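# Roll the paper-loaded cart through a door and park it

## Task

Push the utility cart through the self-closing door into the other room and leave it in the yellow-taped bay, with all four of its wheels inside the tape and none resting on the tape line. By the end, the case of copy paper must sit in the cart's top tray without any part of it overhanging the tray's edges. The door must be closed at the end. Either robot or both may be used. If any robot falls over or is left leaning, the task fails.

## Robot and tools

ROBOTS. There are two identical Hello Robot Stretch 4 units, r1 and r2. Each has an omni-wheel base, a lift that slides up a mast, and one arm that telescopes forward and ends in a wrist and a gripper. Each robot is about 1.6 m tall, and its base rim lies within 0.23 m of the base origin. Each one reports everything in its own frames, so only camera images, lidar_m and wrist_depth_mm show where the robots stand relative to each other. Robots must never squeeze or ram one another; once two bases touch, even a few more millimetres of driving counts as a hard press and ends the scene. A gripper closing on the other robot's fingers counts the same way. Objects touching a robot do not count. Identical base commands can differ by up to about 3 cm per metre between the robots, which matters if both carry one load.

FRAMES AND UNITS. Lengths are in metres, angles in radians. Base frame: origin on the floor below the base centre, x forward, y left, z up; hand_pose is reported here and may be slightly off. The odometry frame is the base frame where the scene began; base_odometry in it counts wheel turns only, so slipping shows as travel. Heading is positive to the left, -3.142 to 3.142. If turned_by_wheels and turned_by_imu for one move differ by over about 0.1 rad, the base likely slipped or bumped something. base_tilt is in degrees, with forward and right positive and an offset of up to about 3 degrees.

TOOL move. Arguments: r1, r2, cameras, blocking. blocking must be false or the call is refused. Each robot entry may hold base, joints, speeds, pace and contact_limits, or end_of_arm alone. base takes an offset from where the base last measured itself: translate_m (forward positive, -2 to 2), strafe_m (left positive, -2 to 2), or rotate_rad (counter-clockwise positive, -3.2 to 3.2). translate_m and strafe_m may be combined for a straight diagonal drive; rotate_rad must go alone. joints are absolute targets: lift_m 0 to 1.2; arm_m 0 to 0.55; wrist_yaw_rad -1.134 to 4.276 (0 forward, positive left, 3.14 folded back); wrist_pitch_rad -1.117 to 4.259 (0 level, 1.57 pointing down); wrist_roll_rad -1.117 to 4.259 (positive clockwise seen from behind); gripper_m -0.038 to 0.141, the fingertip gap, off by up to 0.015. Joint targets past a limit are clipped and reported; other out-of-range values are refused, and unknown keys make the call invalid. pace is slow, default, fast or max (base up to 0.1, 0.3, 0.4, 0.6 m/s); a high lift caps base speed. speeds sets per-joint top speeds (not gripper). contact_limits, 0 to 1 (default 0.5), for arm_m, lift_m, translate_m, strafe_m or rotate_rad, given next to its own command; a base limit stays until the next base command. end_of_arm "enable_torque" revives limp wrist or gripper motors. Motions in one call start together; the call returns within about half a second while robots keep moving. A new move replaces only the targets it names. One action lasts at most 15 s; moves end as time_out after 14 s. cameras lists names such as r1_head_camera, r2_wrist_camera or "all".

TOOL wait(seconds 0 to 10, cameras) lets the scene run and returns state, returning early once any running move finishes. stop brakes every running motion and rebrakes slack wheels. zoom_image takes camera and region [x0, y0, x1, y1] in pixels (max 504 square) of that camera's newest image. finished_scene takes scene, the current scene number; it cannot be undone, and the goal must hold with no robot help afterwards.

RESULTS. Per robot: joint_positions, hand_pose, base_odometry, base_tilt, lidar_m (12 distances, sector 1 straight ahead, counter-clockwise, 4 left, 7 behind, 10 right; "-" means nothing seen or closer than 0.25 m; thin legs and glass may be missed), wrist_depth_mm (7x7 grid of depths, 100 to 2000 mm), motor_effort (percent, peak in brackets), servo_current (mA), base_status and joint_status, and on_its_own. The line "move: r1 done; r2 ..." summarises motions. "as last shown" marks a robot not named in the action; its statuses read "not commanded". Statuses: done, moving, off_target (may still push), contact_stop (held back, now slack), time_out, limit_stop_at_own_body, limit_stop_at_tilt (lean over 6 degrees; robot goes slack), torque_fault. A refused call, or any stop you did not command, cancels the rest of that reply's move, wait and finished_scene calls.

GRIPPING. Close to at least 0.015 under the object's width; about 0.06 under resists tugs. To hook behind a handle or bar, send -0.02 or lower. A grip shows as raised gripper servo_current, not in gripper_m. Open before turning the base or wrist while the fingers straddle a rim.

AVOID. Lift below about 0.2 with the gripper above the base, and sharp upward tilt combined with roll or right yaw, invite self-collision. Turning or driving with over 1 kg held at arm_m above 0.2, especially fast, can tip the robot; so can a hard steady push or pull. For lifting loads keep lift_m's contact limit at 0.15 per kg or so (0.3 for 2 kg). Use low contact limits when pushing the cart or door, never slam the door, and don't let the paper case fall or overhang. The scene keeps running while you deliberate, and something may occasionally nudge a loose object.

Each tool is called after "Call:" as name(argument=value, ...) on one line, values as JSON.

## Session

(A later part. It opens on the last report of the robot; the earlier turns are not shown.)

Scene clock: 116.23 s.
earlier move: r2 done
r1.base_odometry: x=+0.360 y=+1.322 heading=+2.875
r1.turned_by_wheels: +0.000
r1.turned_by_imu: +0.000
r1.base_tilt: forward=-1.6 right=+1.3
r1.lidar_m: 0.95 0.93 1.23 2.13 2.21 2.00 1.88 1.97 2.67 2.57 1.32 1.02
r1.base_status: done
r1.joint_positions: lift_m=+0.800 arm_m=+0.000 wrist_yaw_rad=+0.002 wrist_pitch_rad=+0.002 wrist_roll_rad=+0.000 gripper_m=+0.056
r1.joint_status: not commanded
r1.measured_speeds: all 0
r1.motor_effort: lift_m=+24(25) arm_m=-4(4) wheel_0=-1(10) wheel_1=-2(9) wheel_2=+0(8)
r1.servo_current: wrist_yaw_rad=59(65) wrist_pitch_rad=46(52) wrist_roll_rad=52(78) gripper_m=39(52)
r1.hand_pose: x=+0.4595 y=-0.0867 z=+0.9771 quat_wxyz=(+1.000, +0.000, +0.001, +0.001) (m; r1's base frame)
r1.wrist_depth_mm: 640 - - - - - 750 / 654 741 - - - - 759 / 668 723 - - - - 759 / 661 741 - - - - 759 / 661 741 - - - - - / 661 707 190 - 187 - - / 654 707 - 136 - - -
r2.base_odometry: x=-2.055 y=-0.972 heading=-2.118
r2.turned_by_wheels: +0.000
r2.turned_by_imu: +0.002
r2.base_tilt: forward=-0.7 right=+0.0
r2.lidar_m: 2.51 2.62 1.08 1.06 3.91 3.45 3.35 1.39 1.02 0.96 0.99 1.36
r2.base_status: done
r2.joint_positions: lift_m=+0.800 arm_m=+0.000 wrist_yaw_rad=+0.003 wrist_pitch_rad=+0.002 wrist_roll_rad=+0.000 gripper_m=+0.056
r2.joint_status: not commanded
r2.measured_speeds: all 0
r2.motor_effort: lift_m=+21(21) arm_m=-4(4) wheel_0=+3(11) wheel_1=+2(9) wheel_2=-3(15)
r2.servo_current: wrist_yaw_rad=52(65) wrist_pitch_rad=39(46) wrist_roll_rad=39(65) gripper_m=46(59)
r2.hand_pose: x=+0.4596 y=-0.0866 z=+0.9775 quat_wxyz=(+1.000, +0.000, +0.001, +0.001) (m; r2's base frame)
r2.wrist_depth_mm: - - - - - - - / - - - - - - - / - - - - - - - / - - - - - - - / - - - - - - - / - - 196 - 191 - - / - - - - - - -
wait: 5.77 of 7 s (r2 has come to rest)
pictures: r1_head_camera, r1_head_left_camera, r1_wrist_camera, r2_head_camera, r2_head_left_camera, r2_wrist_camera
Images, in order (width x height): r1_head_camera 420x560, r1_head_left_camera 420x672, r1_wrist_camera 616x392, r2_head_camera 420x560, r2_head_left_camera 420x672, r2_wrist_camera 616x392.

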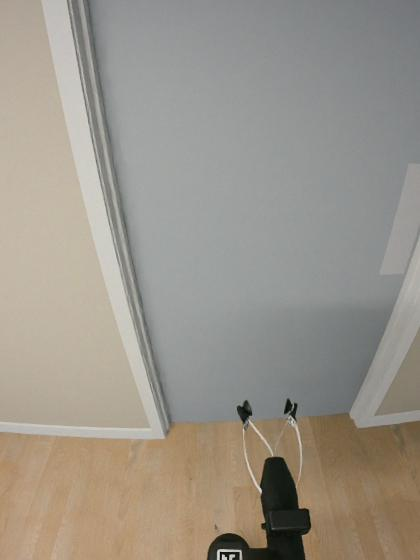

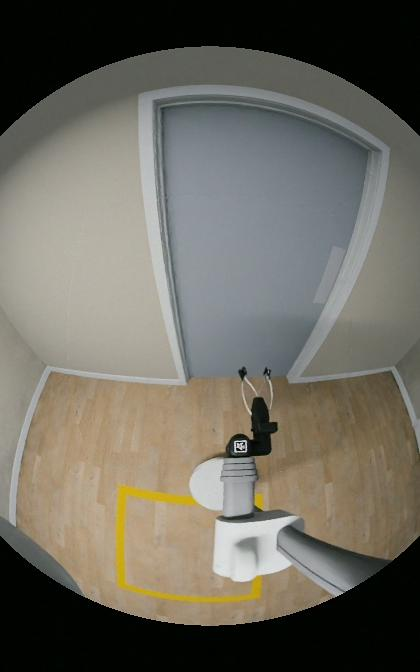

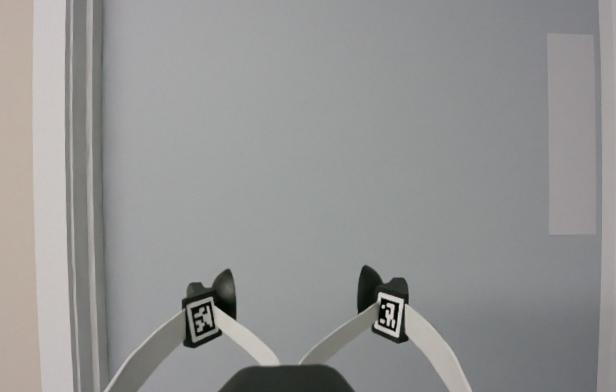

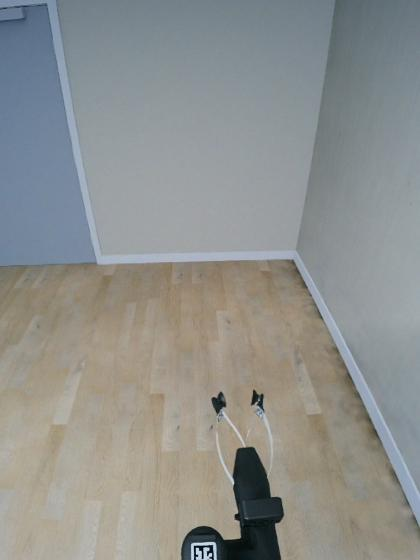

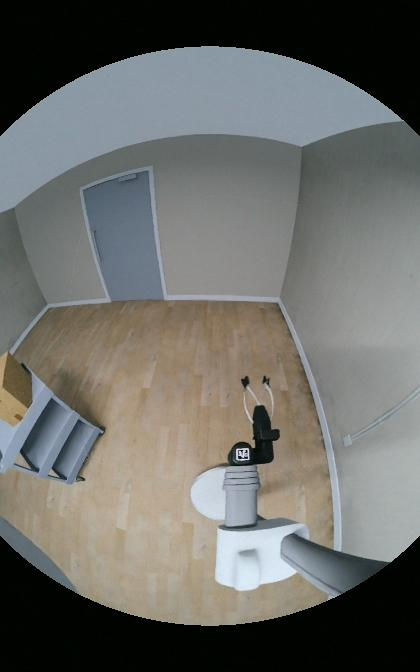

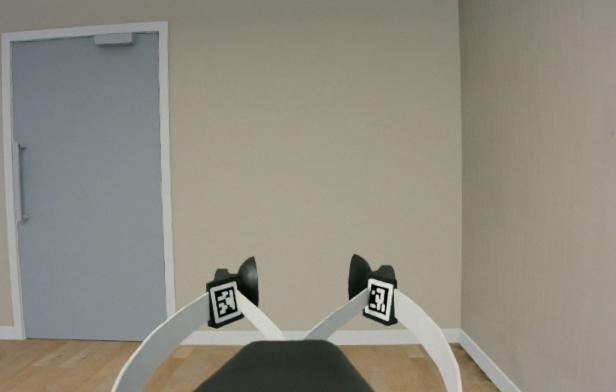

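Call:
move(blocking=false, r1={"base":{"strafe_m":-0.2},"joints":{"gripper_m":0.0}}, r2={"base":{"translate_m":1.3}})

Call:
wait(seconds=2)

Call:
move(blocking=false, r1={"base":{"translate_m":1.4},"contact_limits":{"translate_m":0.6}})

Call:
wait(seconds=6)

Call:
move(blocking=false, r2={"base":{"rotate_rad":1.2}})

Call:
wait(seconds=4, cameras=["r1_head_left_camera","r1_head_camera","r2_head_camera","r2_head_left_camera","r2_wrist_camera"])

Scene clock: 147.47 s.
move: r1 moving; r2 moving
r1.base_odometry: x=+0.369 y=+1.357 heading=+2.875
r1.turned_by_wheels: +0.000
r1.turned_by_imu: +0.000
r1.base_tilt: forward=-1.6 right=+1.2
r1.lidar_m: 0.92 0.94 1.23 2.16 2.24 2.01 1.89 1.97 2.62 2.53 1.30 1.00
r1.base_status: strafe_m moving
r1.joint_positions: lift_m=+0.800 arm_m=+0.000 wrist_yaw_rad=+0.002 wrist_pitch_rad=+0.002 wrist_roll_rad=+0.000 gripper_m=+0.037
r1.joint_status: gripper_m moving
r1.measured_speeds: translate_m=-0.001 strafe_m=-0.139 rotate_rad=+0.004 lift_m=+0.000 arm_m=+0.000 wrist_yaw_rad=+0.000 wrist_pitch_rad=+0.000 wrist_roll_rad=+0.000
r1.motor_effort: lift_m=+24(25) arm_m=-4(4) wheel_0=+10(10) wheel_1=-10(11) wheel_2=+0(1)
r1.servo_current: wrist_yaw_rad=39(59) wrist_pitch_rad=46(46) wrist_roll_rad=33(59) gripper_m=98(104)
r1.hand_pose: x=+0.4595 y=-0.0867 z=+0.9771 quat_wxyz=(+1.000, +0.000, +0.001, +0.001) (m; r1's base frame)
r1.wrist_depth_mm: 691 - - - - - 750 / 691 - - - - - 759 / 699 - - - - - 759 / 699 - - - - - 768 / 661 - - - - - 759 / 691 - 190 - 186 - - / 676 144 - 138 152 - -
r2.base_odometry: x=-2.072 y=-0.999 heading=-2.118
r2.turned_by_wheels: +0.000
r2.turned_by_imu: +0.000
r2.base_tilt: forward=-0.7 right=+0.0
r2.lidar_m: 2.46 2.59 1.07 1.07 3.92 3.46 3.38 1.41 1.02 0.96 1.00 1.36
r2.base_status: translate_m moving
r2.joint_positions: lift_m=+0.800 arm_m=+0.000 wrist_yaw_rad=+0.003 wrist_pitch_rad=+0.002 wrist_roll_rad=+0.000 gripper_m=+0.056
r2.joint_status: not commanded
r2.measured_speeds: translate_m=+0.122 strafe_m=+0.000 rotate_rad=-0.003 lift_m=+0.000 arm_m=+0.000 wrist_yaw_rad=+0.000 wrist_pitch_rad=+0.000 wrist_roll_rad=+0.000
r2.motor_effort: lift_m=+21(21) arm_m=-4(4) wheel_0=+4(9) wheel_1=+6(8) wheel_2=-12(13)
r2.servo_current: wrist_yaw_rad=46(65) wrist_pitch_rad=39(46) wrist_roll_rad=46(52) gripper_m=46(52)
r2.hand_pose: x=+0.4596 y=-0.0866 z=+0.9775 quat_wxyz=(+1.000, +0.000, +0.001, +0.001) (m; r2's base frame)
r2.wrist_depth_mm: - - - - - - - / - - - - - - - / - - - - - - - / - - - - - - - / - - - - - - - / - - 196 - 191 - - / - - - - - - -
pictures: none

Scene clock: 148.93 s.
earlier move: r1 done; r2 moving
r1.base_odometry: x=+0.413 y=+1.515 heading=+2.875
r1.turned_by_wheels: +0.000
r1.turned_by_imu: -0.001
r1.base_tilt: forward=-1.6 right=+1.3
r1.lidar_m: 0.95 0.98 1.24 2.34 2.44 1.97 1.89 1.99 2.49 2.38 1.32 1.01
r1.base_status: done
r1.joint_positions: lift_m=+0.800 arm_m=+0.000 wrist_yaw_rad=+0.002 wrist_pitch_rad=+0.002 wrist_roll_rad=+0.000 gripper_m=+0.001
r1.joint_status: all done
r1.measured_speeds: all 0
r1.motor_effort: lift_m=+25(25) arm_m=-4(4) wheel_0=+1(11) wheel_1=+2(11) wheel_2=+0(1)
r1.servo_current: wrist_yaw_rad=65(65) wrist_pitch_rad=46(52) wrist_roll_rad=46(65) gripper_m=52(104)
r1.hand_pose: x=+0.4595 y=-0.0867 z=+0.9771 quat_wxyz=(+1.000, +0.000, +0.001, +0.001) (m; r1's base frame)
r1.wrist_depth_mm: - - - - - 759 - / - - - - - 768 - / - - - - - 768 - / - - - - - 768 - / - - - - - 768 - / - - 187 202 175 778 - / - 132 158 145 135 699 -
r2.base_odometry: x=-2.269 y=-1.323 heading=-2.118
r2.turned_by_wheels: +0.000
r2.turned_by_imu: +0.001
r2.base_tilt: forward=-0.7 right=+0.1
r2.lidar_m: 2.10 2.20 2.98 1.04 1.14 3.86 3.79 1.42 1.01 0.95 1.00 1.35
r2.base_status: translate_m moving
r2.joint_positions: lift_m=+0.800 arm_m=+0.000 wrist_yaw_rad=+0.003 wrist_pitch_rad=+0.002 wrist_roll_rad=+0.000 gripper_m=+0.056
r2.joint_status: not commanded
r2.measured_speeds: translate_m=+0.299 strafe_m=-0.001 rotate_rad=+0.002 lift_m=+0.000 arm_m=+0.000 wrist_yaw_rad=+0.000 wrist_pitch_rad=+0.000 wrist_roll_rad=+0.000
r2.motor_effort: lift_m=+21(21) arm_m=-4(4) wheel_0=+7(11) wheel_1=+6(8) wheel_2=-9(14)
r2.servo_current: wrist_yaw_rad=39(65) wrist_pitch_rad=39(46) wrist_roll_rad=39(59) gripper_m=52(52)
r2.hand_pose: x=+0.4596 y=-0.0866 z=+0.9775 quat_wxyz=(+1.000, +0.000, +0.001, +0.001) (m; r2's base frame)
r2.wrist_depth_mm: - - - - - - - / - - - - - - - / - - - - - - - / - - - - - - - / - - - - - - - / - - 190 - 188 - - / - 123 - - - - -
wait: 1.47 of 2 s (r1 has come to rest)
pictures: none

Scene clock: 149.43 s.
earlier move: r2 moving
move: r1 moving
r1.base_odometry: x=+0.382 y=+1.523 heading=+2.876
r1.turned_by_wheels: +0.000
r1.turned_by_imu: +0.000
r1.base_tilt: forward=-1.6 right=+1.3
r1.lidar_m: 0.93 0.96 1.19 2.32 2.42 2.03 1.91 1.99 2.51 2.39 1.28 0.99
r1.base_status: translate_m moving
r1.joint_positions: lift_m=+0.800 arm_m=+0.000 wrist_yaw_rad=+0.002 wrist_pitch_rad=+0.002 wrist_roll_rad=+0.000 gripper_m=+0.001
r1.joint_status: not commanded
r1.measured_speeds: translate_m=+0.121 strafe_m=-0.001 rotate_rad=+0.000 lift_m=+0.000 arm_m=+0.000 wrist_yaw_rad=+0.000 wrist_pitch_rad=+0.000 wrist_roll_rad=+0.000
r1.motor_effort: lift_m=+24(25) arm_m=-4(4) wheel_0=+5(8) wheel_1=+6(7) wheel_2=-9(9)
r1.servo_current: wrist_yaw_rad=39(65) wrist_pitch_rad=39(46) wrist_roll_rad=46(59) gripper_m=46(52)
r1.contact_limits: translate_m 0.6
r1.hand_pose: x=+0.4595 y=-0.0867 z=+0.9771 quat_wxyz=(+1.000, +0.000, +0.001, +0.001) (m; r1's base frame)
r1.wrist_depth_mm: - - - - - 750 - / - - - - - 741 - / - - - - - 750 - / - - - - - 750 - / - - - - - 723 - / - - 186 204 175 723 - / - 132 158 145 145 683 -
r2.base_odometry: x=-2.347 y=-1.451 heading=-2.118
r2.turned_by_wheels: +0.000
r2.turned_by_imu: +0.000
r2.base_tilt: forward=-0.7 right=+0.1
r2.lidar_m: 1.96 2.06 2.68 1.06 1.09 4.02 3.94 1.42 0.99 0.95 0.99 1.38
r2.base_status: translate_m moving
r2.joint_positions: lift_m=+0.800 arm_m=+0.000 wrist_yaw_rad=+0.003 wrist_pitch_rad=+0.002 wrist_roll_rad=+0.000 gripper_m=+0.056
r2.joint_status: not commanded
r2.measured_speeds: translate_m=+0.301 strafe_m=+0.000 rotate_rad=-0.001 lift_m=+0.000 arm_m=+0.000 wrist_yaw_rad=+0.000 wrist_pitch_rad=+0.000 wrist_roll_rad=+0.000
r2.motor_effort: lift_m=+21(21) arm_m=-4(4) wheel_0=+8(9) wheel_1=+6(7) wheel_2=-9(10)
r2.servo_current: wrist_yaw_rad=39(52) wrist_pitch_rad=46(46) wrist_roll_rad=46(65) gripper_m=52(52)
r2.hand_pose: x=+0.4596 y=-0.0866 z=+0.9776 quat_wxyz=(+1.000, +0.000, +0.001, +0.001) (m; r2's base frame)
r2.wrist_depth_mm: - - - - - - - / - - - - - - - / - - - - - - - / - - - - - - - / - - - - - - - / - - 189 - 188 - - / - 122 - - - - -
pictures: none

Scene clock: 152.80 s.
earlier move: r1 limit_stop_at_tilt; r2 done
r1.base_odometry: x=-0.112 y=+1.628 heading=+2.583
r1.turned_by_wheels: -0.292
r1.turned_by_imu: -0.180
r1.base_tilt: forward=-1.7 right=+1.4
r1.lidar_m: 0.46 0.48 0.56 0.87 2.30 2.71 2.41 2.43 2.72 2.42 0.70 0.55
r1.base_status: translate_m limit_stop_at_tilt
r1.joint_positions: lift_m=+0.799 arm_m=-0.001 wrist_yaw_rad=-0.001 wrist_pitch_rad=+0.001 wrist_roll_rad=+0.000 gripper_m=+0.000
r1.joint_status: not commanded
r1.measured_speeds: translate_m=-0.073 strafe_m=-0.001 rotate_rad=-0.203 lift_m=+0.000 arm_m=-0.001 wrist_yaw_rad=-0.012 wrist_pitch_rad=+0.000 wrist_roll_rad=+0.000
r1.on_its_own: the wheels are slack since a limit_stop_at_tilt; lift_m is slack since a limit_stop_at_tilt; arm_m is slack since a limit_stop_at_tilt
r1.motor_effort: lift_m=+19(25) arm_m=+1(18) wheel_0=-1(9) wheel_1=+0(10) wheel_2=-1(21)
r1.servo_current: wrist_yaw_rad=46(91) wrist_pitch_rad=39(85) wrist_roll_rad=52(72) gripper_m=39(59)
r1.contact_limits: translate_m 0.6
r1.hand_pose: x=+0.4579 y=-0.0876 z=+0.9773 quat_wxyz=(+1.000, +0.000, +0.000, +0.000) (m; r1's base frame)
r1.wrist_depth_mm: 257 268 286 304 324 349 373 / 255 270 286 304 324 347 370 / 256 270 286 304 327 351 373 / 253 268 286 303 325 351 373 / 253 270 286 306 325 347 375 / 254 270 210 203 327 351 375 / 256 265 285 297 180 357 377
r2.base_odometry: x=-2.731 y=-2.083 heading=-2.118
r2.turned_by_wheels: +0.000
r2.turned_by_imu: +0.001
r2.base_tilt: forward=-0.6 right=+0.1
r2.lidar_m: 1.21 1.27 1.72 3.79 1.39 1.56 3.89 1.39 0.98 0.93 0.98 1.27
r2.base_status: done
r2.joint_positions: lift_m=+0.800 arm_m=+0.000 wrist_yaw_rad=+0.003 wrist_pitch_rad=+0.002 wrist_roll_rad=+0.000 gripper_m=+0.056
r2.joint_status: not commanded
r2.measured_speeds: all 0
r2.motor_effort: lift_m=+20(21) arm_m=-4(4) wheel_0=+3(12) wheel_1=+3(8) wheel_2=-3(11)
r2.servo_current: wrist_yaw_rad=39(65) wrist_pitch_rad=46(46) wrist_roll_rad=52(65) gripper_m=52(52)
r2.hand_pose: x=+0.4596 y=-0.0866 z=+0.9776 quat_wxyz=(+1.000, +0.000, +0.001, +0.001) (m; r2's base frame)
r2.wrist_depth_mm: - - - - - - - / - - - - - - - / - - - - - - - / - - - - - - - / - - - - - - - / - - 189 - 187 - - / - - - - - - -
wait: 3.37 of 6 s (r2 has come to rest)
pictures: none

not run: a stop that you did not command came earlier in this reply.

not run: a stop that you did not command came earlier in this reply.

Call:
stop(cameras=["r1_head_left_camera","r1_head_camera"])

Call:
move(blocking=false, r1={"joints":{"lift_m":0.3,"arm_m":0}}, r2={"base":{"rotate_rad":1.2}})

Call:
wait(seconds=3, cameras=["r1_head_left_camera","r1_head_camera","r2_head_camera","r2_head_left_camera","r2_wrist_camera"])

Scene clock: 157.93 s.
earlier move: r1 limit_stop_at_tilt
stop: r1's wheels hold again
r1.base_odometry: x=-0.104 y=+1.622 heading=+2.565
r1.turned_by_wheels: -0.019
r1.turned_by_imu: -0.019
r1.base_tilt: forward=-1.6 right=+1.3
r1.lidar_m: 0.45 0.46 0.56 0.86 2.30 2.76 2.40 2.42 2.77 2.42 0.77 0.51
r1.base_status: translate_m limit_stop_at_tilt (by the wheels' count: +0.524 of +1.400)
r1.joint_positions: lift_m=+0.799 arm_m=-0.001 wrist_yaw_rad=-0.001 wrist_pitch_rad=+0.001 wrist_roll_rad=+0.000 gripper_m=+0.000
r1.joint_status: not commanded
r1.measured_speeds: all 0
r1.on_its_own: lift_m is slack since a limit_stop_at_tilt; arm_m is slack since a limit_stop_at_tilt
r1.motor_effort: lift_m=+19(25) arm_m=+2(18) wheel_0=+0(9) wheel_1=+0(10) wheel_2=+0(21)
r1.servo_current: wrist_yaw_rad=39(91) wrist_pitch_rad=39(85) wrist_roll_rad=46(72) gripper_m=46(59)
r1.contact_limits: translate_m 0.6
r1.hand_pose: x=+0.4579 y=-0.0876 z=+0.9773 quat_wxyz=(+1.000, +0.000, +0.000, +0.000) (m; r1's base frame)
r1.wrist_depth_mm: 249 263 277 291 310 332 349 / 250 263 277 293 309 330 349 / 251 263 277 291 310 332 349 / 250 263 278 294 310 332 349 / 251 265 278 293 312 330 351 / 251 264 209 203 312 334 353 / 250 262 277 164 165 336 355
r2.base_odometry: x=-2.731 y=-2.083 heading=-2.118
r2.turned_by_wheels: +0.000
r2.turned_by_imu: +0.000
r2.base_tilt: forward=-0.7 right=+0.1
r2.lidar_m: 1.21 1.30 1.75 3.81 1.40 1.57 3.91 1.39 1.00 0.94 0.97 1.29
r2.base_status: done
r2.joint_positions: lift_m=+0.800 arm_m=+0.000 wrist_yaw_rad=+0.003 wrist_pitch_rad=+0.002 wrist_roll_rad=+0.000 gripper_m=+0.056
r2.joint_status: not commanded
r2.measured_speeds: all 0
r2.motor_effort: lift_m=+20(21) arm_m=-4(4) wheel_0=+3(12) wheel_1=+4(8) wheel_2=-3(11)
r2.servo_current: wrist_yaw_rad=33(65) wrist_pitch_rad=33(46) wrist_roll_rad=52(65) gripper_m=46(52)
r2.hand_pose: x=+0.4596 y=-0.0866 z=+0.9776 quat_wxyz=(+1.000, +0.000, +0.001, +0.001) (m; r2's base frame)
r2.wrist_depth_mm: - - - - - - - / - - - - - - - / - - - - - - - / - - - - - - - / - - - - - - - / - - 189 - 188 - - / - - - - - - -
pictures: r1_head_camera, r1_head_left_camera
Images, in order (width x height): r1_head_camera 420x560, r1_head_left_camera 420x672.

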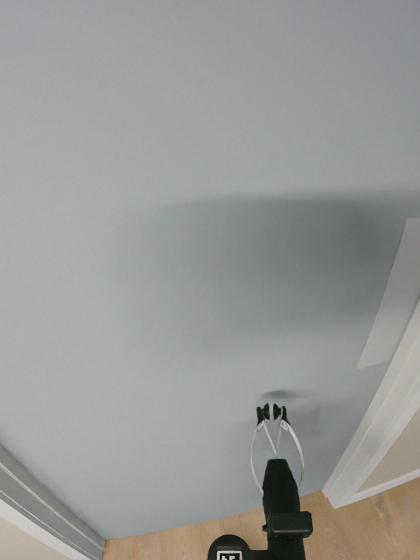

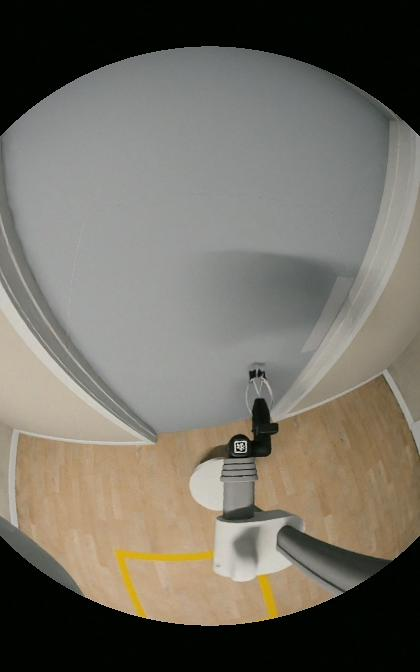

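Scene clock: 158.43 s.
move: r1 moving; r2 moving
r1.base_odometry: x=-0.104 y=+1.622 heading=+2.565
r1.turned_by_wheels: +0.000
r1.turned_by_imu: +0.000
r1.base_tilt: forward=-1.6 right=+1.3
r1.lidar_m: 0.46 0.45 0.56 0.85 2.30 2.71 2.39 2.42 2.77 2.40 0.77 0.55
r1.base_status: not commanded
r1.joint_positions: lift_m=+0.762 arm_m=+0.000 wrist_yaw_rad=-0.001 wrist_pitch_rad=+0.001 wrist_roll_rad=+0.000 gripper_m=+0.000
r1.joint_status: lift_m moving; arm_m moving
r1.measured_speeds: translate_m=+0.000 strafe_m=+0.000 rotate_rad=+0.000 lift_m=-0.146 arm_m=+0.000 wrist_yaw_rad=+0.000 wrist_pitch_rad=+0.000 wrist_roll_rad=+0.000
r1.motor_effort: lift_m=+11(17) arm_m=+4(6) wheel_0=+0(1) wheel_1=+0(0) wheel_2=+0(0)
r1.servo_current: wrist_yaw_rad=33(65) wrist_pitch_rad=39(52) wrist_roll_rad=46(59) gripper_m=39(46)
r1.contact_limits: translate_m 0.6
r1.hand_pose: x=+0.4591 y=-0.0876 z=+0.9399 quat_wxyz=(+1.000, +0.000, +0.000, +0.000) (m; r1's base frame)
r1.wrist_depth_mm: 247 262 276 291 307 329 347 / 249 262 276 293 309 330 351 / 250 263 277 293 309 329 347 / 249 262 277 291 310 330 349 / 250 263 279 293 310 332 353 / 249 263 193 203 309 330 347 / 249 258 278 164 165 336 353
r2.base_odometry: x=-2.731 y=-2.082 heading=-1.866
r2.turned_by_wheels: +0.251
r2.turned_by_imu: +0.244
r2.base_tilt: forward=-0.7 right=+0.0
r2.lidar_m: 1.23 1.43 2.38 1.70 1.38 4.60 2.04 1.13 0.94 0.92 1.09 1.23
r2.base_status: rotate_rad moving
r2.joint_positions: lift_m=+0.800 arm_m=+0.000 wrist_yaw_rad=+0.003 wrist_pitch_rad=+0.002 wrist_roll_rad=+0.000 gripper_m=+0.056
r2.joint_status: not commanded
r2.measured_speeds: translate_m=-0.001 strafe_m=+0.000 rotate_rad=+0.975 lift_m=+0.000 arm_m=+0.000 wrist_yaw_rad=+0.000 wrist_pitch_rad=+0.000 wrist_roll_rad=+0.000
r2.motor_effort: lift_m=+21(21) arm_m=-4(4) wheel_0=-8(13) wheel_1=-9(10) wheel_2=-12(12)
r2.servo_current: wrist_yaw_rad=46(59) wrist_pitch_rad=46(46) wrist_roll_rad=52(59) gripper_m=52(52)
r2.hand_pose: x=+0.4595 y=-0.0867 z=+0.9776 quat_wxyz=(+1.000, +0.000, +0.001, +0.001) (m; r2's base frame)
r2.wrist_depth_mm: - - - - - - - / - - - - - - - / - - - - - - - / - - - - - - - / - - - - - - - / - - 189 - 188 - - / - - - - - - -
pictures: none

Scene clock: 159.77 s.
earlier move: r1 moving; r2 done
r1.base_odometry: x=-0.104 y=+1.622 heading=+2.565
r1.turned_by_wheels: +0.000
r1.turned_by_imu: +0.000
r1.base_tilt: forward=-1.6 right=+1.3
r1.lidar_m: 0.46 0.44 0.56 0.84 2.29 2.71 2.41 2.41 2.77 2.44 0.76 0.51
r1.base_status: not commanded
r1.joint_positions: lift_m=+0.403 arm_m=+0.000 wrist_yaw_rad=-0.001 wrist_pitch_rad=+0.001 wrist_roll_rad=+0.000 gripper_m=+0.000
r1.joint_status: lift_m moving; arm_m moving
r1.measured_speeds: translate_m=+0.000 strafe_m=+0.000 rotate_rad=+0.000 lift_m=-0.253 arm_m=+0.000 wrist_yaw_rad=+0.000 wrist_pitch_rad=+0.000 wrist_roll_rad=+0.000
r1.motor_effort: lift_m=+10(17) arm_m=+6(7) wheel_0=+0(1) wheel_1=+0(0) wheel_2=+0(0)
r1.servo_current: wrist_yaw_rad=59(65) wrist_pitch_rad=39(52) wrist_roll_rad=39(65) gripper_m=39(52)
r1.contact_limits: translate_m 0.6
r1.hand_pose: x=+0.4591 y=-0.0876 z=+0.5813 quat_wxyz=(+1.000, +0.000, +0.000, +0.000) (m; r1's base frame)
r1.wrist_depth_mm: 247 259 274 290 309 327 349 / 249 262 276 290 309 329 343 / 249 262 276 293 309 329 351 / 249 263 276 291 309 329 351 / 250 263 277 293 310 330 349 / 252 263 193 203 310 330 347 / 249 259 276 164 164 336 353
r2.base_odometry: x=-2.731 y=-2.082 heading=-0.918
r2.turned_by_wheels: +0.948
r2.turned_by_imu: +0.923
r2.base_tilt: forward=-0.7 right=+0.1
r2.lidar_m: 2.03 3.81 1.39 4.64 2.52 1.24 0.97 0.93 1.04 1.26 1.20 1.32
r2.base_status: done
r2.joint_positions: lift_m=+0.800 arm_m=+0.000 wrist_yaw_rad=+0.003 wrist_pitch_rad=+0.002 wrist_roll_rad=+0.000 gripper_m=+0.056
r2.joint_status: not commanded
r2.measured_speeds: all 0
r2.motor_effort: lift_m=+20(21) arm_m=-4(4) wheel_0=-2(13) wheel_1=-4(11) wheel_2=-6(13)
r2.servo_current: wrist_yaw_rad=52(59) wrist_pitch_rad=46(46) wrist_roll_rad=39(65) gripper_m=46(52)
r2.hand_pose: x=+0.4595 y=-0.0867 z=+0.9776 quat_wxyz=(+1.000, +0.000, +0.001, +0.001) (m; r2's base frame)
r2.wrist_depth_mm: - - - - - - - / - - - - - - - / - - - - - - - / - - - - - - - / - - - - - - - / - - 196 - 189 - - / - - - - - - -
wait: 1.33 of 3 s (r2 has come to rest)
pictures: r1_head_camera, r1_head_left_camera, r2_head_camera, r2_head_left_camera, r2_wrist_camera
Images, in order (width x height): r1_head_camera 420x560, r1_head_left_camera 420x672, r2_head_camera 420x560, r2_head_left_camera 420x672, r2_wrist_camera 616x392.

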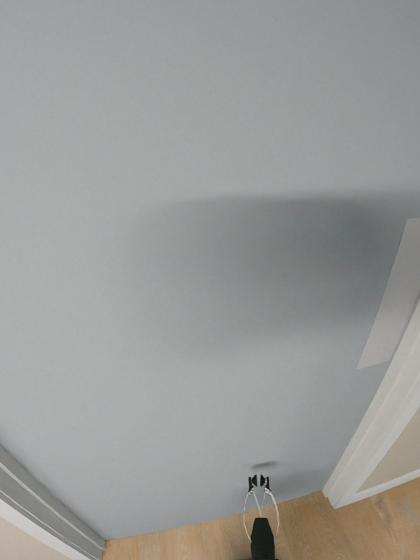

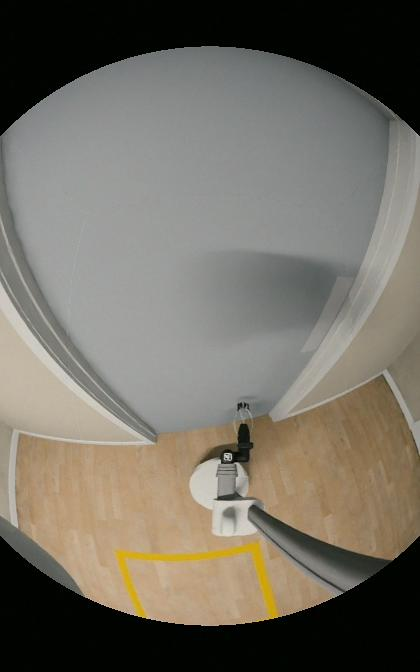

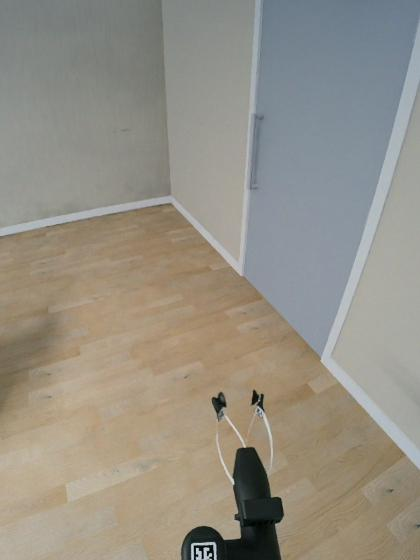

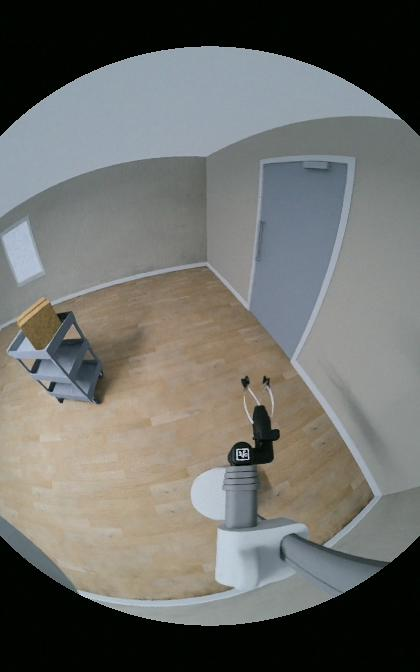

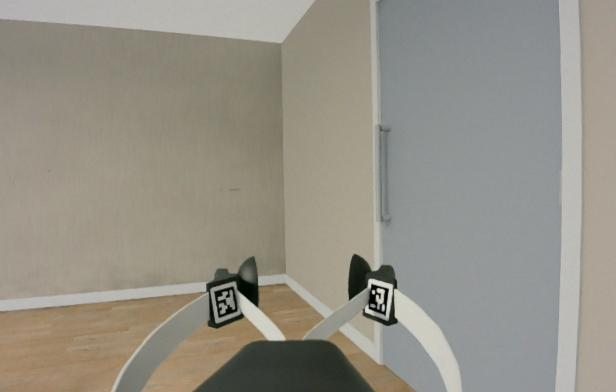

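Call:
move(blocking=false, r1={"base":{"translate_m":-0.06}})

Call:
wait(seconds=1.2)

Call:
move(blocking=false, r1={"base":{"rotate_rad":0.31},"pace":"slow"})

Call:
wait(seconds=2, cameras=["r1_head_left_camera","r1_head_camera"])

Scene clock: 178.40 s.
earlier move: r1 done
move: r1 moving
r1.base_odometry: x=-0.077 y=+1.605 heading=+2.565
r1.turned_by_wheels: +0.000
r1.turned_by_imu: -0.001
r1.base_tilt: forward=-1.6 right=+1.3
r1.lidar_m: 0.48 0.49 0.60 0.93 2.28 2.68 2.38 2.37 2.77 2.44 0.80 0.58
r1.base_status: translate_m moving
r1.joint_positions: lift_m=+0.300 arm_m=+0.000 wrist_yaw_rad=-0.001 wrist_pitch_rad=+0.001 wrist_roll_rad=+0.000 gripper_m=+0.000
r1.joint_status: all done
r1.measured_speeds: translate_m=-0.120 strafe_m=-0.001 rotate_rad=-0.006 lift_m=+0.000 arm_m=+0.000 wrist_yaw_rad=+0.000 wrist_pitch_rad=+0.000 wrist_roll_rad=+0.000
r1.motor_effort: lift_m=+13(13) arm_m=+5(5) wheel_0=-6(8) wheel_1=-5(7) wheel_2=+8(10)
r1.servo_current: wrist_yaw_rad=46(59) wrist_pitch_rad=52(52) wrist_roll_rad=39(59) gripper_m=39(46)
r1.hand_pose: x=+0.4591 y=-0.0876 z=+0.4785 quat_wxyz=(+1.000, +0.000, +0.000, +0.000) (m; r1's base frame)
r1.wrist_depth_mm: 271 285 300 317 334 357 379 / 272 283 300 315 336 355 379 / 273 285 301 319 336 357 382 / 272 285 301 317 338 359 382 / 272 286 301 319 336 362 379 / 274 286 294 202 338 357 382 / 273 283 298 183 164 366 384
r2: as last shown
r2.turned_by_wheels: +0.000
r2.turned_by_imu: +0.001
r2.base_tilt: forward=-0.7 right=+0.0
r2.lidar_m: 2.02 3.78 1.41 4.64 2.50 1.22 0.95 0.96 1.04 1.24 1.21 1.33
r2.motor_effort: lift_m=+21(21) arm_m=-4(4) wheel_0=-2(3) wheel_1=-4(4) wheel_2=-6(6)
r2.servo_current: wrist_yaw_rad=39(65) wrist_pitch_rad=39(39) wrist_roll_rad=52(59) gripper_m=46(59)
pictures: none

Scene clock: 179.17 s.
earlier move: r1 done
r1.base_odometry: x=-0.053 y=+1.590 heading=+2.564
r1.turned_by_wheels: +0.000
r1.turned_by_imu: +0.000
r1.base_tilt: forward=-1.6 right=+1.3
r1.lidar_m: 0.52 0.51 0.60 0.98 2.29 2.67 2.35 2.36 2.75 2.44 0.89 0.60
r1.base_status: done
r1.joint_positions: lift_m=+0.300 arm_m=+0.000 wrist_yaw_rad=-0.001 wrist_pitch_rad=+0.001 wrist_roll_rad=+0.000 gripper_m=+0.000
r1.joint_status: all done
r1.measured_speeds: all 0
r1.motor_effort: lift_m=+13(13) arm_m=+5(5) wheel_0=-4(8) wheel_1=-3(7) wheel_2=+1(10)
r1.servo_current: wrist_yaw_rad=52(65) wrist_pitch_rad=33(52) wrist_roll_rad=46(72) gripper_m=46(46)
r1.hand_pose: x=+0.4591 y=-0.0876 z=+0.4785 quat_wxyz=(+1.000, +0.000, +0.000, +0.000) (m; r1's base frame)
r1.wrist_depth_mm: 300 314 330 349 370 397 415 / 298 315 332 347 370 397 421 / 303 314 332 349 373 394 421 / 301 315 332 351 368 397 424 / 301 315 332 351 373 394 424 / 303 317 325 202 375 397 421 / 303 310 330 345 165 399 424
r2.base_odometry: x=-2.731 y=-2.082 heading=-0.918
r2.turned_by_wheels: +0.000
r2.turned_by_imu: +0.000
r2.base_tilt: forward=-0.7 right=+0.1
r2.lidar_m: 2.07 3.79 1.38 4.61 2.51 1.22 0.97 0.92 1.04 1.24 1.21 1.30
r2.base_status: not commanded
r2.joint_positions: lift_m=+0.800 arm_m=+0.000 wrist_yaw_rad=+0.003 wrist_pitch_rad=+0.002 wrist_roll_rad=+0.000 gripper_m=+0.056
r2.joint_status: not commanded
r2.measured_speeds: all 0
r2.motor_effort: lift_m=+20(21) arm_m=-4(4) wheel_0=-3(3) wheel_1=-4(4) wheel_2=-6(6)
r2.servo_current: wrist_yaw_rad=46(65) wrist_pitch_rad=39(46) wrist_roll_rad=52(59) gripper_m=52(59)
r2.hand_pose: x=+0.4595 y=-0.0867 z=+0.9776 quat_wxyz=(+1.000, +0.000, +0.001, +0.001) (m; r2's base frame)
r2.wrist_depth_mm: - - - - - - - / - - - - - - - / - - - - - - - / - - - - - - - / - - - - - - - / - - 196 - 190 - - / - - - - - - -
wait: 0.77 of 1.2 s (r1 has come to rest)
pictures: none

Scene clock: 179.67 s.
move: r1 moving
r1.base_odometry: x=-0.053 y=+1.590 heading=+2.691
r1.turned_by_wheels: +0.126
r1.turned_by_imu: +0.127
r1.base_tilt: forward=-1.6 right=+1.2
r1.lidar_m: 0.51 0.53 0.59 1.29 2.31 2.52 2.34 2.39 2.59 2.45 0.73 0.58
r1.base_status: rotate_rad moving
r1.joint_positions: lift_m=+0.300 arm_m=+0.000 wrist_yaw_rad=-0.001 wrist_pitch_rad=+0.001 wrist_roll_rad=+0.000 gripper_m=+0.000
r1.joint_status: not commanded
r1.measured_speeds: translate_m=-0.002 strafe_m=+0.000 rotate_rad=+0.489 lift_m=+0.000 arm_m=+0.000 wrist_yaw_rad=+0.000 wrist_pitch_rad=+0.000 wrist_roll_rad=+0.000
r1.motor_effort: lift_m=+13(13) arm_m=+5(5) wheel_0=-5(8) wheel_1=-6(7) wheel_2=-6(6)
r1.servo_current: wrist_yaw_rad=52(72) wrist_pitch_rad=46(46) wrist_roll_rad=46(59) gripper_m=46(52)
r1.hand_pose: x=+0.4591 y=-0.0876 z=+0.4785 quat_wxyz=(+1.000, +0.000, +0.000, +0.000) (m; r1's base frame)
r1.wrist_depth_mm: 297 307 319 329 343 353 366 / 301 309 320 330 342 355 368 / 300 309 319 330 342 357 368 / 301 310 320 332 343 357 370 / 301 310 322 332 347 355 368 / 301 312 317 203 345 357 370 / 303 309 320 327 165 359 370
r2: as last shown
r2.base_tilt: forward=-0.7 right=+0.0
r2.lidar_m: 2.05 3.80 1.39 4.64 2.51 1.23 0.97 0.94 1.06 1.24 1.22 1.33
r2.motor_effort: lift_m=+21(21) arm_m=-4(4) wheel_0=-3(3) wheel_1=-4(4) wheel_2=-6(6)
r2.servo_current: wrist_yaw_rad=39(52) wrist_pitch_rad=39(46) wrist_roll_rad=46(59) gripper_m=46(52)
r2.wrist_depth_mm: - - - - - - - / - - - - - - - / - - - - - - - / - - - - - - - / - - - - - - - / - - 196 - 189 - - / - - - - - - -
pictures: none

Scene clock: 180.57 s.
earlier move: r1 done
r1.base_odometry: x=-0.053 y=+1.590 heading=+2.874
r1.turned_by_wheels: +0.183
r1.turned_by_imu: +0.184
r1.base_tilt: forward=-1.6 right=+1.3
r1.lidar_m: 0.50 0.55 0.72 2.27 2.45 2.38 2.32 2.52 2.48 1.40 0.71 0.53
r1.base_status: done
r1.joint_positions: lift_m=+0.300 arm_m=+0.000 wrist_yaw_rad=-0.001 wrist_pitch_rad=+0.001 wrist_roll_rad=+0.000 gripper_m=+0.000
r1.joint_status: not commanded
r1.measured_speeds: all 0
r1.motor_effort: lift_m=+13(13) arm_m=+5(5) wheel_0=-5(8) wheel_1=-3(7) wheel_2=-2(6)
r1.servo_current: wrist_yaw_rad=65(72) wrist_pitch_rad=39(52) wrist_roll_rad=52(65) gripper_m=39(52)
r1.hand_pose: x=+0.4591 y=-0.0876 z=+0.4785 quat_wxyz=(+1.000, +0.000, +0.000, +0.000) (m; r1's base frame)
r1.wrist_depth_mm: 320 315 309 303 298 291 286 / 324 314 310 304 297 293 289 / 324 317 312 304 300 293 289 / 324 319 310 304 298 296 293 / 325 319 314 304 300 294 289 / 325 319 312 203 300 296 291 / 327 320 310 182 156 296 291
r2.base_odometry: x=-2.731 y=-2.082 heading=-0.918
r2.turned_by_wheels: +0.000
r2.turned_by_imu: +0.000
r2.base_tilt: forward=-0.7 right=+0.1
r2.lidar_m: 2.02 3.80 1.39 4.65 2.52 1.21 0.95 0.93 1.05 1.24 1.21 1.31
r2.base_status: not commanded
r2.joint_positions: lift_m=+0.800 arm_m=+0.000 wrist_yaw_rad=+0.003 wrist_pitch_rad=+0.002 wrist_roll_rad=+0.000 gripper_m=+0.056
r2.joint_status: not commanded
r2.measured_speeds: all 0
r2.motor_effort: lift_m=+20(21) arm_m=-4(4) wheel_0=-3(3) wheel_1=-4(4) wheel_2=-5(6)
r2.servo_current: wrist_yaw_rad=33(65) wrist_pitch_rad=46(46) wrist_roll_rad=52(59) gripper_m=52(59)
r2.hand_pose: x=+0.4595 y=-0.0867 z=+0.9776 quat_wxyz=(+1.000, +0.000, +0.001, +0.001) (m; r2's base frame)
r2.wrist_depth_mm: - - - - - - - / - - - - - - - / - - - - - - - / - - - - - - - / - - - - - - - / - - 196 - 189 - - / - - - - - - -
wait: 0.90 of 2 s (r1 has come to rest)
pictures: r1_head_camera, r1_head_left_camera
Images, in order (width x height): r1_head_camera 420x560, r1_head_left_camera 420x672.

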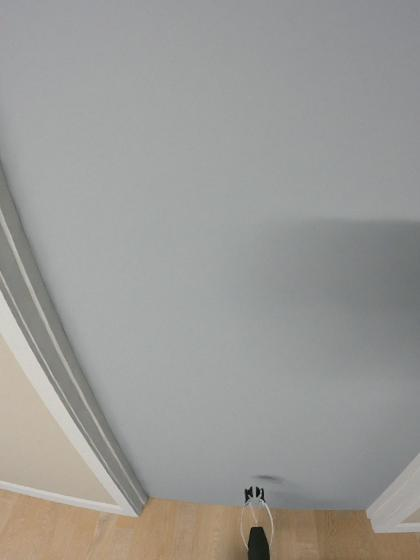

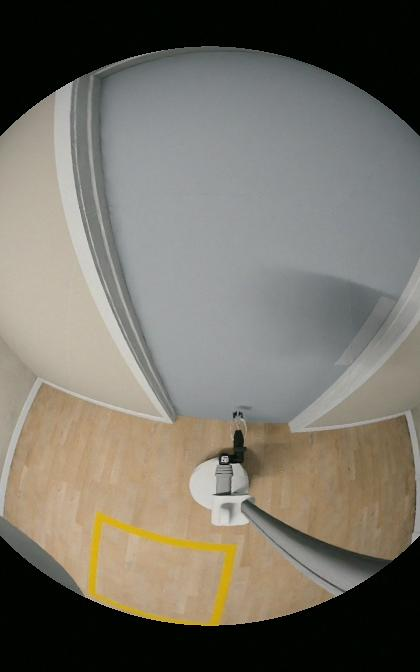

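Call:
move(blocking=false, r1={"base":{"rotate_rad":-0.09},"pace":"slow"})

Call:
wait(seconds=1)

Call:
move(blocking=false, r1={"base":{"strafe_m":-0.15}})

Call:
wait(seconds=2)

Call:
move(blocking=false, r1={"base":{"translate_m":0.5},"pace":"slow","contact_limits":{"translate_m":0.7}})

Call:
wait(seconds=5.5, cameras=["r1_head_left_camera","r1_head_camera","r2_wrist_camera"])

Scene clock: 190.47 s.
move: r1 moving
r1.base_odometry: x=-0.053 y=+1.590 heading=+2.789
r1.turned_by_wheels: -0.085
r1.turned_by_imu: -0.085
r1.base_tilt: forward=-1.6 right=+1.2
r1.lidar_m: 0.51 0.54 0.63 1.77 2.35 2.42 2.34 2.45 2.51 1.90 0.72 0.52
r1.base_status: rotate_rad moving
r1.joint_positions: lift_m=+0.300 arm_m=+0.000 wrist_yaw_rad=-0.001 wrist_pitch_rad=+0.001 wrist_roll_rad=+0.000 gripper_m=+0.000
r1.joint_status: not commanded
r1.measured_speeds: translate_m=+0.001 strafe_m=+0.001 rotate_rad=-0.116 lift_m=+0.000 arm_m=+0.000 wrist_yaw_rad=+0.000 wrist_pitch_rad=+0.000 wrist_roll_rad=+0.000
r1.motor_effort: lift_m=+13(13) arm_m=+5(5) wheel_0=+3(6) wheel_1=+0(4) wheel_2=+2(6)
r1.servo_current: wrist_yaw_rad=59(59) wrist_pitch_rad=39(46) wrist_roll_rad=39(59) gripper_m=52(52)
r1.hand_pose: x=+0.4591 y=-0.0876 z=+0.4785 quat_wxyz=(+1.000, +0.000, +0.000, +0.000) (m; r1's base frame)
r1.wrist_depth_mm: 310 309 309 309 310 312 314 / 307 310 310 310 312 309 314 / 309 309 310 310 314 312 312 / 312 312 310 312 314 314 315 / 312 312 310 314 315 314 315 / 312 310 211 203 315 315 315 / 312 312 314 314 164 315 317
r2: as last shown
r2.lidar_m: 2.05 3.78 1.39 4.64 2.51 1.20 0.96 0.93 1.02 1.22 1.22 1.36
r2.motor_effort: lift_m=+21(21) arm_m=-4(4) wheel_0=-3(3) wheel_1=-4(4) wheel_2=-5(6)
r2.servo_current: wrist_yaw_rad=52(59) wrist_pitch_rad=39(46) wrist_roll_rad=52(65) gripper_m=46(52)
pictures: none

Scene clock: 190.87 s.
earlier move: r1 done
r1.base_odometry: x=-0.053 y=+1.590 heading=+2.784
r1.turned_by_wheels: -0.005
r1.turned_by_imu: -0.005
r1.base_tilt: forward=-1.6 right=+1.3
r1.lidar_m: 0.51 0.53 0.62 1.75 2.38 2.42 2.33 2.46 2.54 1.89 0.71 0.55
r1.base_status: done
r1.joint_positions: lift_m=+0.300 arm_m=+0.000 wrist_yaw_rad=-0.001 wrist_pitch_rad=+0.001 wrist_roll_rad=+0.000 gripper_m=+0.000
r1.joint_status: not commanded
r1.measured_speeds: all 0
r1.motor_effort: lift_m=+13(13) arm_m=+5(5) wheel_0=+2(6) wheel_1=+2(4) wheel_2=+3(6)
r1.servo_current: wrist_yaw_rad=39(59) wrist_pitch_rad=33(46) wrist_roll_rad=52(72) gripper_m=46(52)
r1.hand_pose: x=+0.4591 y=-0.0876 z=+0.4785 quat_wxyz=(+1.000, +0.000, +0.000, +0.000) (m; r1's base frame)
r1.wrist_depth_mm: 307 309 310 310 314 319 317 / 307 309 312 314 314 317 317 / 307 309 312 314 315 319 320 / 309 309 312 314 317 319 322 / 309 310 314 314 315 320 320 / 312 312 211 202 317 320 322 / 310 312 314 315 164 319 320
r2.base_odometry: x=-2.731 y=-2.082 heading=-0.918
r2.turned_by_wheels: +0.000
r2.turned_by_imu: +0.000
r2.base_tilt: forward=-0.7 right=+0.0
r2.lidar_m: 2.06 3.79 1.39 4.64 2.55 1.22 0.95 0.95 1.04 1.23 1.22 1.33
r2.base_status: not commanded
r2.joint_positions: lift_m=+0.800 arm_m=+0.000 wrist_yaw_rad=+0.003 wrist_pitch_rad=+0.002 wrist_roll_rad=+0.000 gripper_m=+0.056
r2.joint_status: not commanded
r2.measured_speeds: all 0
r2.motor_effort: lift_m=+21(21) arm_m=-4(4) wheel_0=-3(3) wheel_1=-3(4) wheel_2=-5(6)
r2.servo_current: wrist_yaw_rad=52(59) wrist_pitch_rad=39(46) wrist_roll_rad=46(65) gripper_m=52(52)
r2.hand_pose: x=+0.4595 y=-0.0867 z=+0.9776 quat_wxyz=(+1.000, +0.000, +0.001, +0.001) (m; r2's base frame)
r2.wrist_depth_mm: - - - - - - - / - - - - - - - / - - - - - - - / - - - - - - - / - - - - - - - / - - 196 - 189 - - / - - - - - - -
wait: 0.40 of 1 s (r1 has come to rest)
pictures: none

Scene clock: 191.37 s.
move: r1 moving
r1.base_odometry: x=-0.041 y=+1.624 heading=+2.784
r1.turned_by_wheels: +0.000
r1.turned_by_imu: +0.000
r1.base_tilt: forward=-1.6 right=+1.3
r1.lidar_m: 0.50 0.55 0.64 1.75 2.40 2.46 2.33 2.45 2.52 1.90 0.69 0.54
r1.base_status: strafe_m moving
r1.joint_positions: lift_m=+0.300 arm_m=+0.000 wrist_yaw_rad=-0.001 wrist_pitch_rad=+0.001 wrist_roll_rad=+0.000 gripper_m=+0.000
r1.joint_status: not commanded
r1.measured_speeds: translate_m=+0.000 strafe_m=-0.140 rotate_rad=-0.001 lift_m=+0.000 arm_m=+0.000 wrist_yaw_rad=+0.000 wrist_pitch_rad=+0.000 wrist_roll_rad=+0.000
r1.motor_effort: lift_m=+13(13) arm_m=+5(5) wheel_0=+11(11) wheel_1=-9(10) wheel_2=+0(3)
r1.servo_current: wrist_yaw_rad=39(52) wrist_pitch_rad=39(52) wrist_roll_rad=46(59) gripper_m=46(46)
r1.hand_pose: x=+0.4591 y=-0.0876 z=+0.4785 quat_wxyz=(+1.000, +0.000, +0.000, +0.000) (m; r1's base frame)
r1.wrist_depth_mm: 307 309 310 310 314 314 317 / 309 309 310 310 315 315 317 / 309 310 314 314 315 317 319 / 309 312 312 315 315 317 319 / 310 312 314 312 315 317 317 / 312 310 210 202 317 319 319 / 309 312 315 315 165 322 319
r2: as last shown
r2.base_tilt: forward=-0.8 right=+0.1
r2.lidar_m: 2.06 3.80 1.38 4.66 2.50 1.23 0.97 0.92 1.04 1.23 1.20 1.32
r2.motor_effort: lift_m=+21(21) arm_m=-4(4) wheel_0=-2(3) wheel_1=-4(4) wheel_2=-5(6)
r2.servo_current: wrist_yaw_rad=46(59) wrist_pitch_rad=39(46) wrist_roll_rad=46(52) gripper_m=46(59)
r2.wrist_depth_mm: - - - - - - - / - - - - - - - / - - - - - - - / - - - - - - - / - - - - - - - / - - 196 - 188 - - / - - - - - - -
pictures: none

Scene clock: 192.60 s.
earlier move: r1 done
r1.base_odometry: x=-0.001 y=+1.730 heading=+2.784
r1.turned_by_wheels: +0.000
r1.turned_by_imu: -0.001
r1.base_tilt: forward=-1.6 right=+1.2
r1.lidar_m: 0.49 0.55 0.70 1.73 2.52 2.43 2.33 2.46 2.40 1.89 0.64 0.55
r1.base_status: done
r1.joint_positions: lift_m=+0.300 arm_m=+0.000 wrist_yaw_rad=-0.001 wrist_pitch_rad=+0.001 wrist_roll_rad=+0.000 gripper_m=+0.000
r1.joint_status: not commanded
r1.measured_speeds: all 0
r1.motor_effort: lift_m=+13(13) arm_m=+5(5) wheel_0=+0(11) wheel_1=-1(10) wheel_2=+0(3)
r1.servo_current: wrist_yaw_rad=59(65) wrist_pitch_rad=46(52) wrist_roll_rad=39(59) gripper_m=46(52)
r1.hand_pose: x=+0.4591 y=-0.0876 z=+0.4785 quat_wxyz=(+1.000, +0.000, +0.000, +0.000) (m; r1's base frame)
r1.wrist_depth_mm: 309 309 312 314 314 317 319 / 310 310 312 314 314 319 319 / 310 312 314 315 317 319 319 / 312 310 315 315 317 319 322 / 312 314 314 314 315 320 322 / 310 314 209 203 317 320 322 / 310 312 314 317 164 320 322
r2.base_odometry: x=-2.731 y=-2.082 heading=-0.918
r2.turned_by_wheels: +0.000
r2.turned_by_imu: +0.000
r2.base_tilt: forward=-0.7 right=+0.1
r2.lidar_m: 2.03 3.77 1.38 4.63 2.51 1.20 0.98 0.94 1.02 1.25 1.23 1.35
r2.base_status: not commanded
r2.joint_positions: lift_m=+0.800 arm_m=+0.000 wrist_yaw_rad=+0.003 wrist_pitch_rad=+0.002 wrist_roll_rad=+0.000 gripper_m=+0.056
r2.joint_status: not commanded
r2.measured_speeds: all 0
r2.motor_effort: lift_m=+20(21) arm_m=-4(4) wheel_0=-3(3) wheel_1=-4(4) wheel_2=-5(6)
r2.servo_current: wrist_yaw_rad=59(59) wrist_pitch_rad=33(46) wrist_roll_rad=52(59) gripper_m=46(59)
r2.hand_pose: x=+0.4595 y=-0.0867 z=+0.9776 quat_wxyz=(+1.000, +0.000, +0.001, +0.001) (m; r2's base frame)
r2.wrist_depth_mm: - - - - - - - / - - - - - - - / - - - - - - - / - - - - - - - / - - - - - - - / - - 197 - 189 - - / - - - - - - -
wait: 1.23 of 2 s (r1 has come to rest)
pictures: none

Scene clock: 193.10 s.
move: r1 moving
r1.base_odometry: x=-0.013 y=+1.734 heading=+2.785
r1.turned_by_wheels: +0.001
r1.turned_by_imu: +0.001
r1.base_tilt: forward=-1.6 right=+1.3
r1.lidar_m: 0.48 0.54 0.71 1.71 2.53 2.46 2.32 2.48 2.40 1.87 0.63 0.50
r1.base_status: translate_m moving
r1.joint_positions: lift_m=+0.300 arm_m=+0.000 wrist_yaw_rad=-0.001 wrist_pitch_rad=+0.001 wrist_roll_rad=+0.000 gripper_m=+0.000
r1.joint_status: not commanded
r1.measured_speeds: translate_m=+0.049 strafe_m=+0.000 rotate_rad=+0.003 lift_m=+0.000 arm_m=+0.000 wrist_yaw_rad=+0.000 wrist_pitch_rad=+0.000 wrist_roll_rad=+0.000
r1.motor_effort: lift_m=+13(13) arm_m=+5(5) wheel_0=+6(7) wheel_1=+4(4) wheel_2=-5(6)
r1.servo_current: wrist_yaw_rad=46(65) wrist_pitch_rad=46(52) wrist_roll_rad=52(65) gripper_m=39(46)
r1.contact_limits: translate_m 0.7
r1.hand_pose: x=+0.4591 y=-0.0876 z=+0.4785 quat_wxyz=(+1.000, +0.000, +0.000, +0.000) (m; r1's base frame)
r1.wrist_depth_mm: 297 298 301 303 303 306 307 / 298 298 304 301 304 306 306 / 298 300 303 304 303 306 307 / 300 301 301 306 306 306 310 / 300 300 303 303 306 309 309 / 301 304 301 202 307 309 307 / 300 303 303 183 164 309 310
r2: as last shown
r2.base_tilt: forward=-0.6 right=+0.1
r2.lidar_m: 2.05 3.80 1.40 4.63 2.53 1.22 0.97 0.94 1.05 1.24 1.22 1.33
r2.motor_effort: lift_m=+20(21) arm_m=-4(4) wheel_0=-2(3) wheel_1=-4(4) wheel_2=-5(6)
r2.servo_current: wrist_yaw_rad=46(59) wrist_pitch_rad=39(46) wrist_roll_rad=59(59) gripper_m=46(52)
r2.wrist_depth_mm: - - - - - - - / - - - - - - - / - - - - - - - / - - - - - - - / - - - - - - - / - - 196 - 189 - - / - - - - - - -
pictures: none

Scene clock: 198.60 s.
earlier move: r1 moving
r1.base_odometry: x=-0.469 y=+1.905 heading=+2.783
r1.turned_by_wheels: -0.002
r1.turned_by_imu: +0.004
r1.base_tilt: forward=-1.6 right=+1.3
r1.lidar_m: 0.33 0.30 0.30 0.43 2.53 2.93 2.82 2.98 2.41 0.39 2.39 0.47
r1.base_status: translate_m moving
r1.joint_positions: lift_m=+0.300 arm_m=-0.001 wrist_yaw_rad=-0.013 wrist_pitch_rad=+0.001 wrist_roll_rad=+0.000 gripper_m=+0.000
r1.joint_status: not commanded
r1.measured_speeds: translate_m=+0.002 strafe_m=+0.000 rotate_rad=+0.000 lift_m=+0.000 arm_m=+0.000 wrist_yaw_rad=+0.000 wrist_pitch_rad=+0.000 wrist_roll_rad=+0.000
r1.motor_effort: lift_m=+13(13) arm_m=+11(14) wheel_0=+0(18) wheel_1=+3(11) wheel_2=-16(25)
r1.servo_current: wrist_yaw_rad=72(98) wrist_pitch_rad=39(52) wrist_roll_rad=46(72) gripper_m=46(52)
r1.contact_limits: translate_m 0.7
r1.hand_pose: x=+0.4575 y=-0.0912 z=+0.4785 quat_wxyz=(+1.000, +0.000, +0.000, -0.007) (m; r1's base frame)
r1.wrist_depth_mm: 160 180 202 234 277 332 - / 158 178 202 235 279 334 - / 160 179 203 235 279 334 - / 158 185 204 235 281 334 - / 159 179 204 236 281 336 - / 158 179 200 199 203 349 1661 / 161 176 164 179 182 349 1205
r2.base_odometry: x=-2.731 y=-2.082 heading=-0.918
r2.turned_by_wheels: +0.000
r2.turned_by_imu: +0.001
r2.base_tilt: forward=-0.7 right=+0.1
r2.lidar_m: 1.64 3.79 1.39 4.63 2.50 1.25 0.93 0.95 1.05 1.24 1.21 1.34
r2.base_status: not commanded
r2.joint_positions: lift_m=+0.800 arm_m=+0.000 wrist_yaw_rad=+0.003 wrist_pitch_rad=+0.002 wrist_roll_rad=+0.000 gripper_m=+0.056
r2.joint_status: not commanded
r2.measured_speeds: all 0
r2.motor_effort: lift_m=+21(21) arm_m=-4(4) wheel_0=-3(3) wheel_1=-4(4) wheel_2=-5(6)
r2.servo_current: wrist_yaw_rad=59(65) wrist_pitch_rad=39(52) wrist_roll_rad=52(59) gripper_m=46(59)
r2.hand_pose: x=+0.4595 y=-0.0867 z=+0.9776 quat_wxyz=(+1.000, +0.000, +0.001, +0.001) (m; r2's base frame)
r2.wrist_depth_mm: - - - - - - - / - - - - - - - / - - - - - - - / - - - - - - - / - - - - - - - / - - 196 1661 187 - - / - - - - - - -
wait: 5.50 s; no rest
pictures: r1_head_camera, r1_head_left_camera, r2_wrist_camera
Images, in order (width x height): r1_head_camera 420x560, r1_head_left_camera 420x672, r2_wrist_camera 616x392.

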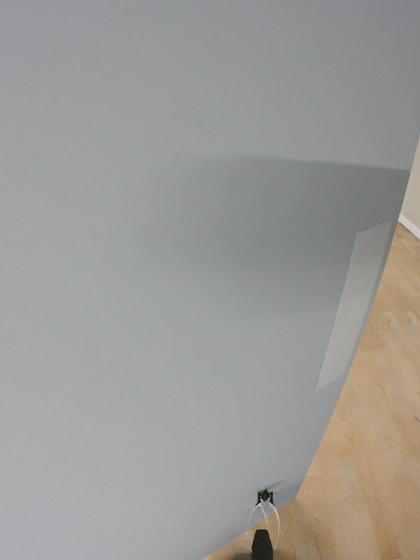

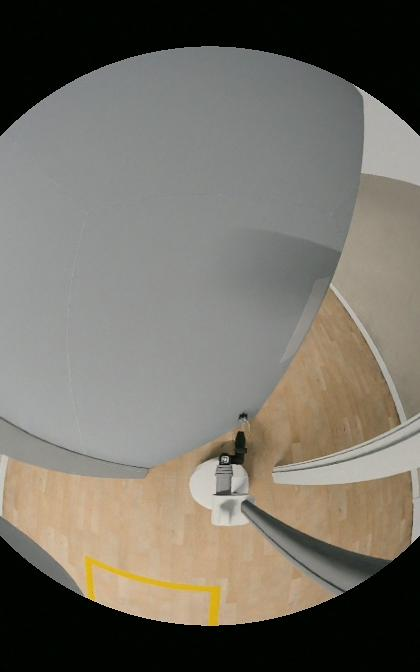

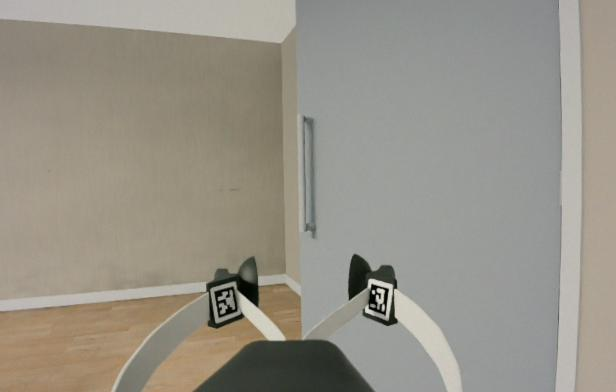

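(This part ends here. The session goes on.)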